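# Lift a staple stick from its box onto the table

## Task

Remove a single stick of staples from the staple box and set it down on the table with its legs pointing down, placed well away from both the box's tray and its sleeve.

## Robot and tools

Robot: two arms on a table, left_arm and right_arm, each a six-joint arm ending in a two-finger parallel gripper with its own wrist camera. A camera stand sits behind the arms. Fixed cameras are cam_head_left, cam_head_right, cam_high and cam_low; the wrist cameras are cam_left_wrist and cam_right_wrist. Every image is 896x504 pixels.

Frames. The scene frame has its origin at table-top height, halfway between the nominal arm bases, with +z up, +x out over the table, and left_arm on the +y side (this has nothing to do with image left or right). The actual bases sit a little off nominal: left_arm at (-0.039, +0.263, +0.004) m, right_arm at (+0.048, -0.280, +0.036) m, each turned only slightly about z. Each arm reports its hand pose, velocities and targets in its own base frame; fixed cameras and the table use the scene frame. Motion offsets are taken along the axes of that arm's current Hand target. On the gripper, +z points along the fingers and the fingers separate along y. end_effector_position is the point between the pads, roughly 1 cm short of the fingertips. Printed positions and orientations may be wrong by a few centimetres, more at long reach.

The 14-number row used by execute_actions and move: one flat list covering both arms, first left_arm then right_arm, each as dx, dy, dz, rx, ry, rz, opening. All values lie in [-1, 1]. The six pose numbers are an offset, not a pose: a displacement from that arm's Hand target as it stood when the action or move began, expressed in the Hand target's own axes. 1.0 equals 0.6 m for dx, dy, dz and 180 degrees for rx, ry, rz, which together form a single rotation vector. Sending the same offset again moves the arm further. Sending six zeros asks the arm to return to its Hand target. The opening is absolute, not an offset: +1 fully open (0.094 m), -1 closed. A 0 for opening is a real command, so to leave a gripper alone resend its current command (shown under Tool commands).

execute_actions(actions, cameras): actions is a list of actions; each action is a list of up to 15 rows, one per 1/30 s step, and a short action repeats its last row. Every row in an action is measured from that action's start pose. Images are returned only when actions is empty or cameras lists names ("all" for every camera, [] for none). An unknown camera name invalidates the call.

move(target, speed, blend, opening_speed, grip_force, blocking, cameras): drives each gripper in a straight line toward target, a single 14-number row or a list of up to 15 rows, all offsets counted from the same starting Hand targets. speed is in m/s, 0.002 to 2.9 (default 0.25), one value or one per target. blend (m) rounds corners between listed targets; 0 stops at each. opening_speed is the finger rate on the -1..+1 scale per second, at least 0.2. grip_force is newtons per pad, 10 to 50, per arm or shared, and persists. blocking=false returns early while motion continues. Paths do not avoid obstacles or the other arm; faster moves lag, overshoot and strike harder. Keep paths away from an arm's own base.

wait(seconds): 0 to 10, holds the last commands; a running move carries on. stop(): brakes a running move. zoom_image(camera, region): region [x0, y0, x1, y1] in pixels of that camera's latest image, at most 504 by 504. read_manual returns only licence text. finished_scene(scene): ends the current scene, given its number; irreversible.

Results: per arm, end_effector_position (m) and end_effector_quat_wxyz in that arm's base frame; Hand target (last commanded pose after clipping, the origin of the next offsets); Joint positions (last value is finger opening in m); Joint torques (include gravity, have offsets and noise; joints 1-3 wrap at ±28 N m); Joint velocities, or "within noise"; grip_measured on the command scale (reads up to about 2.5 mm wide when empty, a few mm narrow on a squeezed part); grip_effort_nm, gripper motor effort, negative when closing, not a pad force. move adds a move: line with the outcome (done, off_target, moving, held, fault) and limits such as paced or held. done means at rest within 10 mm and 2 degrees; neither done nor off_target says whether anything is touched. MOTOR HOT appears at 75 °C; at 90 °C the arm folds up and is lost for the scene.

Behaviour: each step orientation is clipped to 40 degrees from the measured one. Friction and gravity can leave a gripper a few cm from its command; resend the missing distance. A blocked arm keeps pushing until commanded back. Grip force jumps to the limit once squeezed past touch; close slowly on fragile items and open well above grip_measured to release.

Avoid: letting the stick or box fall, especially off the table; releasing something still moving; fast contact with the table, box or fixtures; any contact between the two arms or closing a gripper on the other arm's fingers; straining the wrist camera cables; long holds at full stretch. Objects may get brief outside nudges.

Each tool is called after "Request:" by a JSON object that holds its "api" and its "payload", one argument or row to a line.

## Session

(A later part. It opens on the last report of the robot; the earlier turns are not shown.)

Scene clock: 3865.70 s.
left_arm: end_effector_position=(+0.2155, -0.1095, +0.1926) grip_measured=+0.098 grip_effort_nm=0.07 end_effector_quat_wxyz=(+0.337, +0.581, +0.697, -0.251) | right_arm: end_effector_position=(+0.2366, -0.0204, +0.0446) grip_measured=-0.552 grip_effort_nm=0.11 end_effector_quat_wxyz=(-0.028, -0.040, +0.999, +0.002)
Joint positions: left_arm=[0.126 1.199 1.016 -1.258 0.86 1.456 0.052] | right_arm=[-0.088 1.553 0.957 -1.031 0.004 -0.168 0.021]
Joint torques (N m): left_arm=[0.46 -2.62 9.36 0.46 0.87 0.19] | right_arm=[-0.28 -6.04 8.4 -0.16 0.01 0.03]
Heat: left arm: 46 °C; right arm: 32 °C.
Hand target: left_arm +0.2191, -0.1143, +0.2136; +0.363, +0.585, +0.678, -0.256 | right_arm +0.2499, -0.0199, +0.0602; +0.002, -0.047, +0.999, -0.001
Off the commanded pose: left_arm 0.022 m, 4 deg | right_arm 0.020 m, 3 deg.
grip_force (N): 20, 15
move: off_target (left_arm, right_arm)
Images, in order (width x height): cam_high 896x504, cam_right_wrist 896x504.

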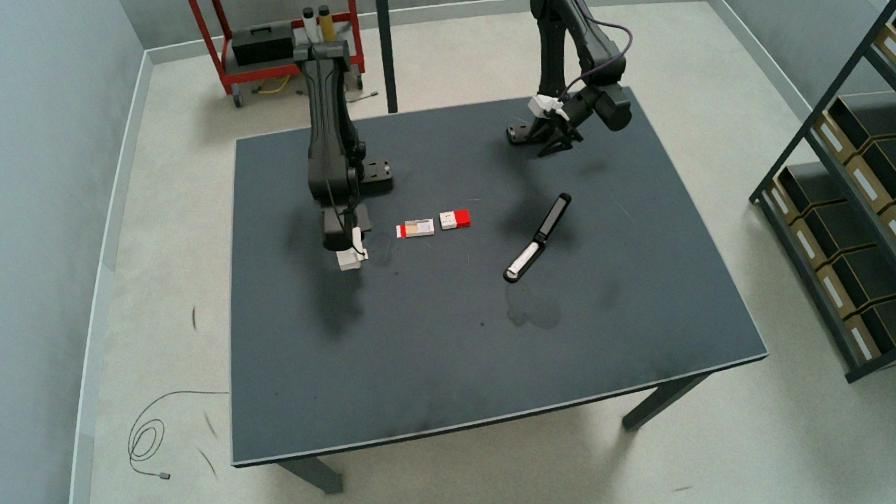

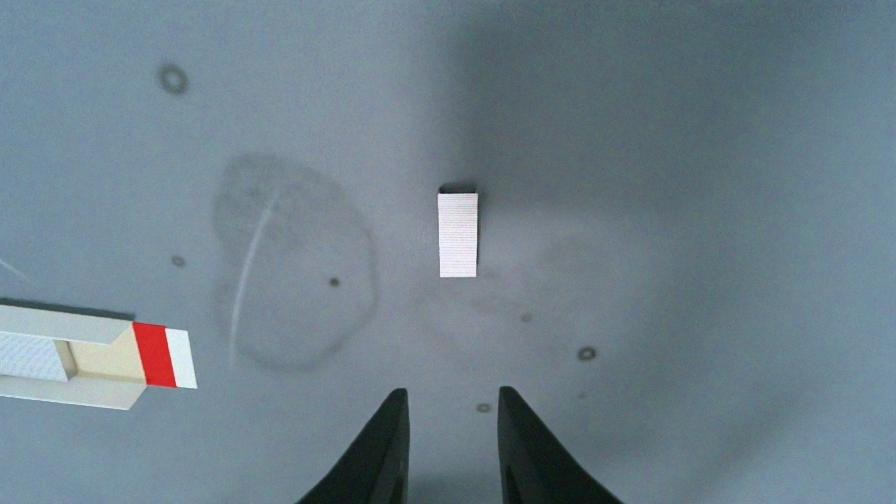

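Request:
{"api": "move", "payload": {
  "target": [0.0887,-0.0128,0.0573,0,0.294,0,0.1, 0,0,0,0,0,0,-0.55],
  "speed": 0.2,
  "cameras": ["cam_left_wrist"]
}}

Scene clock: 4039.43 s.
left_arm: end_effector_position=(+0.2093, -0.1064, +0.1361) grip_measured=+0.098 grip_effort_nm=0.08 end_effector_quat_wxyz=(+0.008, +0.647, +0.762, +0.030) | right_arm: end_effector_position=(+0.2362, -0.0204, +0.0446) grip_measured=-0.552 grip_effort_nm=0.11 end_effector_quat_wxyz=(-0.029, -0.040, +0.999, +0.002)
Joint positions: left_arm=[-0.518 1.403 1.192 -1.333 -0.057 0.89 0.052] | right_arm=[-0.088 1.553 0.957 -1.033 0.004 -0.168 0.021]
Joint torques (N m): left_arm=[-0.44 -4.29 9.37 0.36 -0.04 -0.12] | right_arm=[-0.25 -6.05 8.43 -0.19 0.01 0.01]
Heat: left arm: 46 °C; right arm: 35 °C.
Hand target: left_arm +0.2156, -0.1099, +0.1500; +0.023, +0.638, +0.769, +0.032 | right_arm +0.2499, -0.0199, +0.0602; +0.002, -0.047, +0.999, -0.001
Off the commanded pose: left_arm 0.016 m, 2 deg | right_arm 0.021 m, 4 deg.
grip_force (N): 20, 15
move: off_target (left_arm, right_arm)
Images, in order (width x height): cam_left_wrist 896x504.

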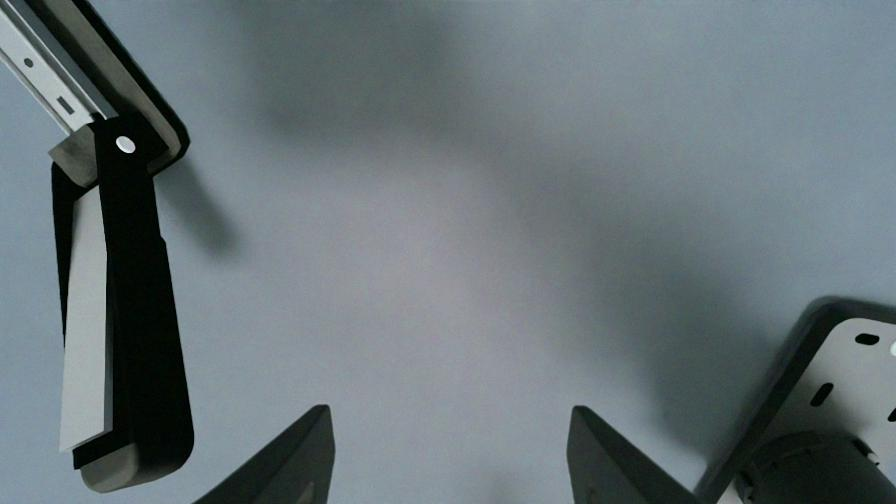

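Request:
{"api": "move", "payload": {
  "target": [0,0,0.1833,0,0,0,0.1, 0,0,0,0,0,0,-0.55],
  "speed": 0.15,
  "cameras": []
}}

Request:
{"api": "move", "payload": {
  "target": [0,0,0.0167,0,0,0,0.1, 0,0,0,0,0,0,-0.55],
  "speed": 0.05,
  "cameras": []
}}

Request:
{"api": "move", "payload": {
  "target": [0,0,-0.0667,0,0,0,0.1, 0,0,0,0,0,0,-0.55],
  "speed": 0.05,
  "cameras": []
}}

Request:
{"api": "move", "payload": {
  "target": [0,0.0667,0,0,0,0,0.1, 0,0,0,0,0,0,-0.55],
  "speed": 0.05,
  "cameras": []
}}

Request:
{"api": "move", "payload": {
  "target": [0.0667,0,0,0,0,0,0.1, 0,0,0,0,0,0,-0.55],
  "speed": 0.05,
  "cameras": []
}}

Scene clock: 4053.30 s.
left_arm: end_effector_position=(+0.2169, -0.1065, +0.0426) grip_measured=+0.098 grip_effort_nm=0.08 end_effector_quat_wxyz=(+0.008, +0.641, +0.767, +0.031) | right_arm: end_effector_position=(+0.2362, -0.0204, +0.0446) grip_measured=-0.552 grip_effort_nm=0.11 end_effector_quat_wxyz=(-0.029, -0.040, +0.999, +0.002)
Joint positions: left_arm=[-0.503 1.489 0.888 -0.942 -0.057 0.89 0.052] | right_arm=[-0.088 1.553 0.957 -1.033 0.004 -0.168 0.021]
Joint torques (N m): left_arm=[0.55 -4.64 3.71 0.95 -0.03 0.12] | right_arm=[-0.27 -6.05 8.4 -0.2 0.01 0.01]
Heat: left arm: 44 °C; right arm: 35 °C.
Hand target: left_arm +0.2240, -0.1077, +0.0404; +0.023, +0.638, +0.769, +0.032 | right_arm +0.2499, -0.0199, +0.0602; +0.002, -0.047, +0.999, -0.001
Off the commanded pose: left_arm 0.008 m, 2 deg | right_arm 0.021 m, 4 deg.
grip_force (N): 20, 15
move: off_target (right_arm)
No camera images: "cameras" was empty.

Scene clock: 4054.50 s.
left_arm: end_effector_position=(+0.2176, -0.1064, +0.0325) grip_measured=+0.098 grip_effort_nm=0.08 end_effector_quat_wxyz=(+0.008, +0.640, +0.768, +0.031) | right_arm: end_effector_position=(+0.2362, -0.0204, +0.0446) grip_measured=-0.552 grip_effort_nm=0.11 end_effector_quat_wxyz=(-0.029, -0.040, +0.999, +0.002)
Joint positions: left_arm=[-0.502 1.507 0.862 -0.898 -0.057 0.89 0.052] | right_arm=[-0.088 1.553 0.957 -1.033 0.004 -0.168 0.021]
Joint torques (N m): left_arm=[0.51 -4.68 3.6 0.97 -0.03 0.12] | right_arm=[-0.27 -6.08 8.43 -0.2 0.01 0.01]
Heat: left arm: 44 °C; right arm: 35 °C.
Hand target: left_arm +0.2247, -0.1076, +0.0304; +0.023, +0.638, +0.769, +0.032 | right_arm +0.2499, -0.0199, +0.0602; +0.002, -0.047, +0.999, -0.001
Off the commanded pose: left_arm 0.008 m, 2 deg | right_arm 0.021 m, 4 deg.
grip_force (N): 20, 15
move: off_target (right_arm)
No camera images: "cameras" was empty.

Scene clock: 4056.20 s.
left_arm: end_effector_position=(+0.2112, -0.1029, +0.0510) grip_measured=+0.098 grip_effort_nm=0.08 end_effector_quat_wxyz=(-0.006, +0.641, +0.767, +0.028) | right_arm: end_effector_position=(+0.2362, -0.0204, +0.0446) grip_measured=-0.552 grip_effort_nm=0.11 end_effector_quat_wxyz=(-0.029, -0.040, +0.999, +0.002)
Joint positions: left_arm=[-0.502 1.48 0.916 -1.008 -0.057 0.89 0.052] | right_arm=[-0.088 1.553 0.957 -1.033 0.004 -0.168 0.021]
Joint torques (N m): left_arm=[-0.34 -7.77 8.49 0.32 -0.03 0.02] | right_arm=[-0.25 -6.05 8.44 -0.2 0.01 0.01]
Heat: left arm: 44 °C; right arm: 35 °C.
Hand target: left_arm +0.2217, -0.1083, +0.0703; +0.023, +0.638, +0.769, +0.032 | right_arm +0.2499, -0.0199, +0.0602; +0.002, -0.047, +0.999, -0.001
Off the commanded pose: left_arm 0.023 m, 3 deg | right_arm 0.021 m, 4 deg.
grip_force (N): 20, 15
move: off_target (left_arm, right_arm)
No camera images: "cameras" was empty.

Scene clock: 4057.87 s.
left_arm: end_effector_position=(+0.2514, -0.0968, +0.0619) grip_measured=+0.098 grip_effort_nm=0.08 end_effector_quat_wxyz=(+0.010, +0.634, +0.773, +0.033) | right_arm: end_effector_position=(+0.2362, -0.0204, +0.0446) grip_measured=-0.552 grip_effort_nm=0.11 end_effector_quat_wxyz=(-0.029, -0.040, +0.999, +0.002)
Joint positions: left_arm=[-0.409 1.563 1.039 -1.01 -0.057 0.965 0.052] | right_arm=[-0.088 1.553 0.957 -1.033 0.004 -0.168 0.021]
Joint torques (N m): left_arm=[0.43 -5.31 8.81 0.4 0.02 0.16] | right_arm=[-0.24 -6.08 8.42 -0.19 0.01 0.01]
Heat: left arm: 44 °C; right arm: 35 °C.
Hand target: left_arm +0.2609, -0.1010, +0.0734; +0.023, +0.638, +0.769, +0.032 | right_arm +0.2499, -0.0199, +0.0602; +0.002, -0.047, +0.999, -0.001
Off the commanded pose: left_arm 0.016 m, 2 deg | right_arm 0.021 m, 4 deg.
grip_force (N): 20, 15
move: off_target (left_arm, right_arm)
No camera images: "cameras" was empty.

Scene clock: 4059.60 s.
left_arm: end_effector_position=(+0.2599, -0.0606, +0.0668) grip_measured=+0.098 grip_effort_nm=0.08 end_effector_quat_wxyz=(+0.015, +0.631, +0.774, +0.038) | right_arm: end_effector_position=(+0.2362, -0.0204, +0.0446) grip_measured=-0.552 grip_effort_nm=0.11 end_effector_quat_wxyz=(-0.029, -0.040, +0.999, +0.002)
Joint positions: left_arm=[-0.271 1.529 1.025 -1.01 -0.057 1.098 0.052] | right_arm=[-0.088 1.553 0.957 -1.033 0.004 -0.168 0.021]
Joint torques (N m): left_arm=[0.43 -8.85 3.79 0.46 0.11 0.16] | right_arm=[-0.27 -6.04 8.43 -0.19 0.02 0.01]
Heat: left arm: 43 °C; right arm: 35 °C.
Hand target: left_arm +0.2535, -0.0616, +0.0736; +0.023, +0.638, +0.769, +0.032 | right_arm +0.2499, -0.0199, +0.0602; +0.002, -0.047, +0.999, -0.001
Off the commanded pose: left_arm 0.009 m, 2 deg | right_arm 0.021 m, 4 deg.
grip_force (N): 20, 15
move: off_target (right_arm)
No camera images: "cameras" was empty.

Request:
{"api": "move", "payload": {
  "target": [0,0,-0.1,0,0,0,0.1, 0.1033,-0.2078,-0.15,0,0,0,-0.55],
  "speed": 0.2,
  "cameras": ["cam_high", "cam_head_left", "cam_head_right", "cam_low"]
}}

Scene clock: 4083.17 s.
left_arm: end_effector_position=(+0.2433, -0.0560, +0.1127) grip_measured=+0.098 grip_effort_nm=0.08 end_effector_quat_wxyz=(-0.008, +0.632, +0.774, +0.028) | right_arm: end_effector_position=(+0.1923, -0.1475, +0.1425) grip_measured=-0.552 grip_effort_nm=0.11 end_effector_quat_wxyz=(-0.008, -0.038, +0.999, +0.002)
Joint positions: left_arm=[-0.271 1.48 1.166 -1.249 -0.057 1.098 0.052] | right_arm=[-0.654 1.473 1.279 -1.392 0.007 -0.729 0.021]
Joint torques (N m): left_arm=[-0.46 -8.05 8.9 0.32 0.11 0.07] | right_arm=[-0.1 -2.82 8.83 -0.14 -0.04 -0.03]
Heat: left arm: 41 °C; right arm: 36 °C.
Hand target: left_arm +0.2489, -0.0628, +0.1334; +0.023, +0.638, +0.769, +0.032 | right_arm +0.1996, -0.1498, +0.1501; +0.002, -0.047, +0.999, -0.001
Off the commanded pose: left_arm 0.023 m, 4 deg | right_arm 0.011 m, 2 deg.
grip_force (N): 20, 15
move: off_target (left_arm, right_arm)
Images, in order (width x height): cam_head_left 896x504, cam_head_right 896x504, cam_high 896x504, cam_low 896x504.

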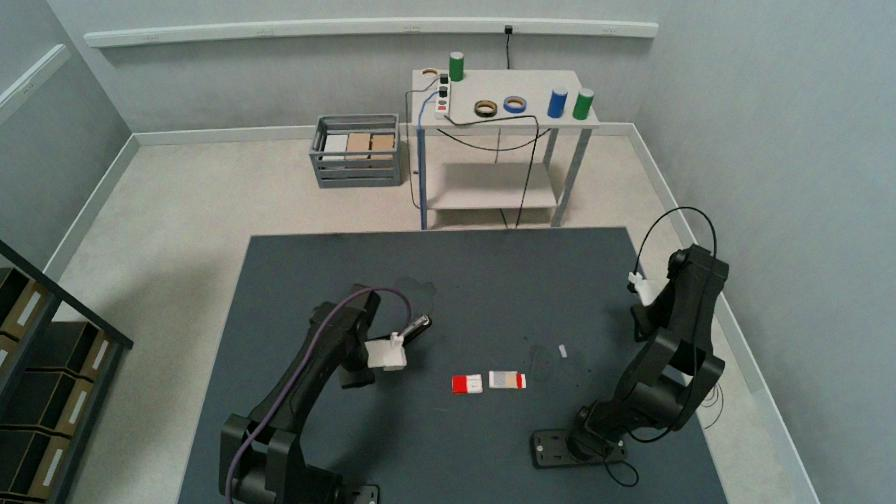

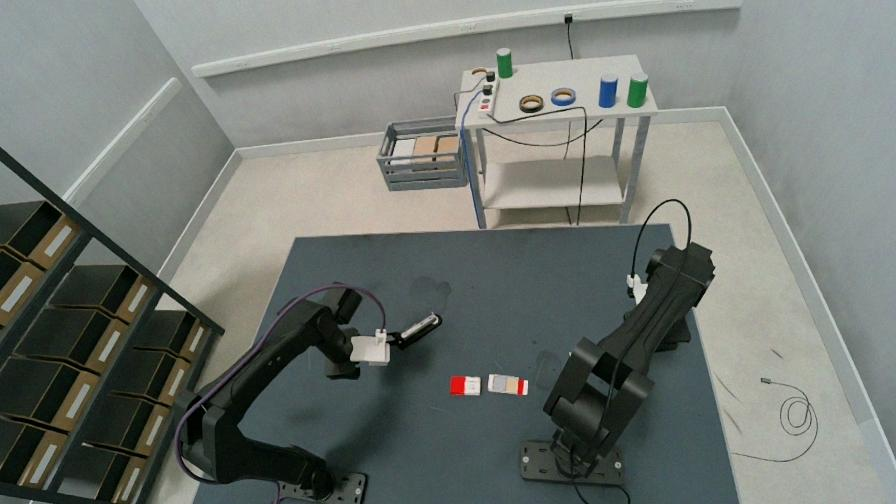

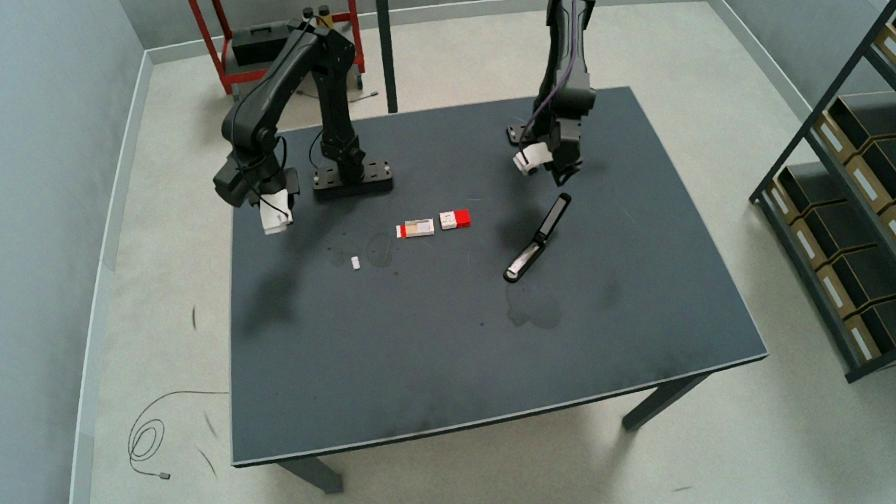

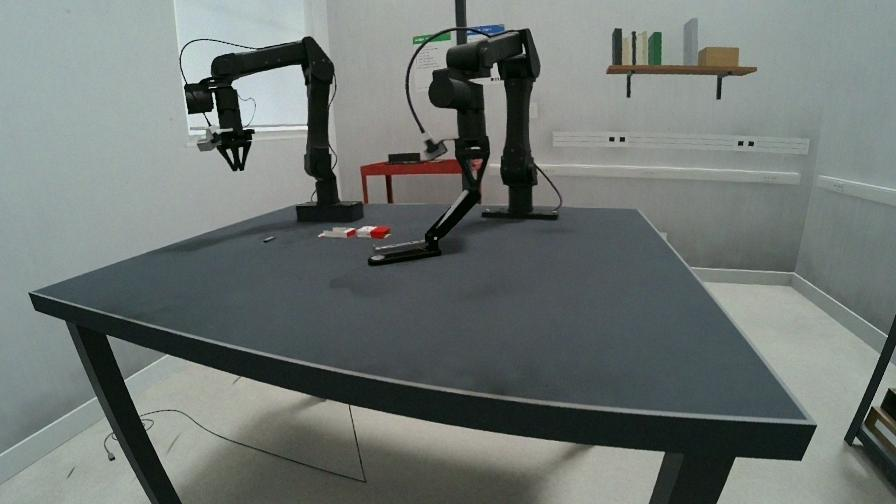

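Request:
{"api": "move", "payload": {
  "target": [0.03,0.03,-0.15,0,0,0,0.1, 0,0,0,0,0,0,-0.55],
  "speed": 0.1,
  "cameras": ["cam_high", "cam_low"]
}}

Request:
{"api": "zoom_image", "payload": {
  "camera": "cam_high",
  "region": [330, 180, 590, 310]
}}

Request:
{"api": "zoom_image", "payload": {
  "camera": "cam_low",
  "region": [240, 190, 460, 280]
}}

Scene clock: 4097.90 s.
left_arm: end_effector_position=(+0.2572, -0.0426, +0.2093) grip_measured=+0.098 grip_effort_nm=0.08 end_effector_quat_wxyz=(+0.026, +0.635, +0.771, +0.044) | right_arm: end_effector_position=(+0.1923, -0.1475, +0.1425) grip_measured=-0.552 grip_effort_nm=0.11 end_effector_quat_wxyz=(-0.008, -0.038, +0.999, +0.002)
Joint positions: left_arm=[-0.205 1.49 1.56 -1.554 -0.054 1.175 0.052] | right_arm=[-0.654 1.473 1.279 -1.392 0.007 -0.729 0.021]
Joint torques (N m): left_arm=[0.44 -6.19 8.44 0.43 0.14 0.15] | right_arm=[-0.12 -2.81 8.81 -0.16 -0.06 -0.03]
Heat: left arm: 43 °C; right arm: 39 °C.
Hand target: left_arm +0.2564, -0.0435, +0.2247; +0.023, +0.638, +0.769, +0.032 | right_arm +0.1996, -0.1498, +0.1501; +0.002, -0.047, +0.999, -0.001
Off the commanded pose: left_arm 0.015 m, 1 deg | right_arm 0.011 m, 2 deg.
joint sent to its limit (left arm) — joint 4 (wrist pitch), lower limit. The joint targets are off in position, not in orientation.
grip_force (N): 20, 15
move: off_target (left_arm, right_arm)
Images, in order (width x height): cam_high 896x504, cam_low 896x504.

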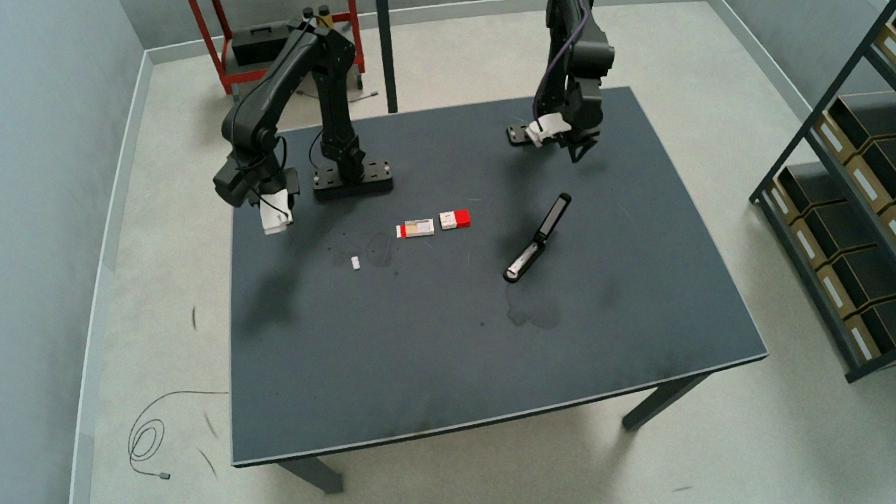

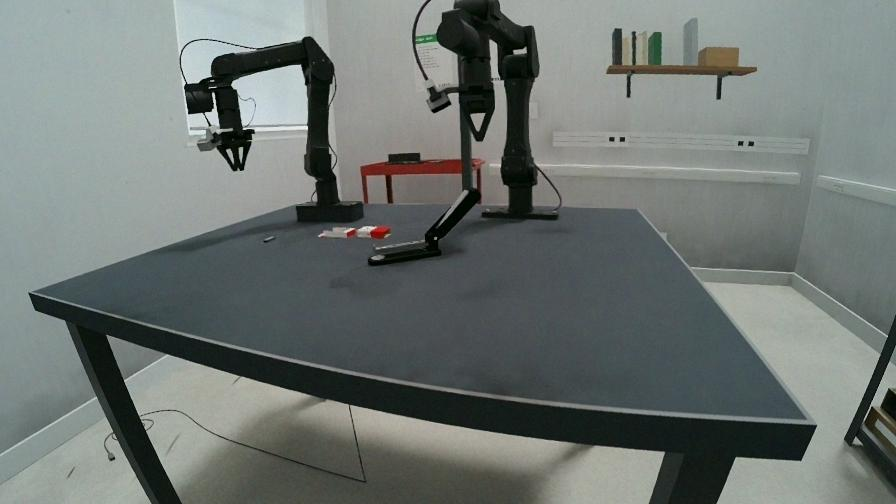

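Scaled by 1.938 from the camera's 896x504 image, which has a finer 1280x720 frame.

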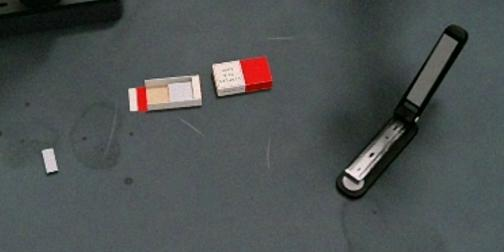

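Scaled by 2.291 from the camera's 896x504 image, which has a finer 1280x720 frame.

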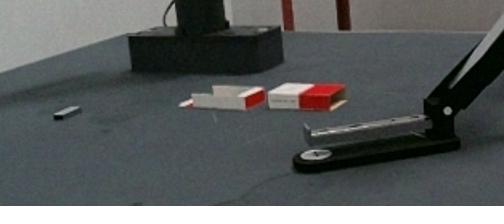

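Request:
{"api": "finished_scene", "payload": {
  "scene": 1
}}

The scene is finished: the task was done.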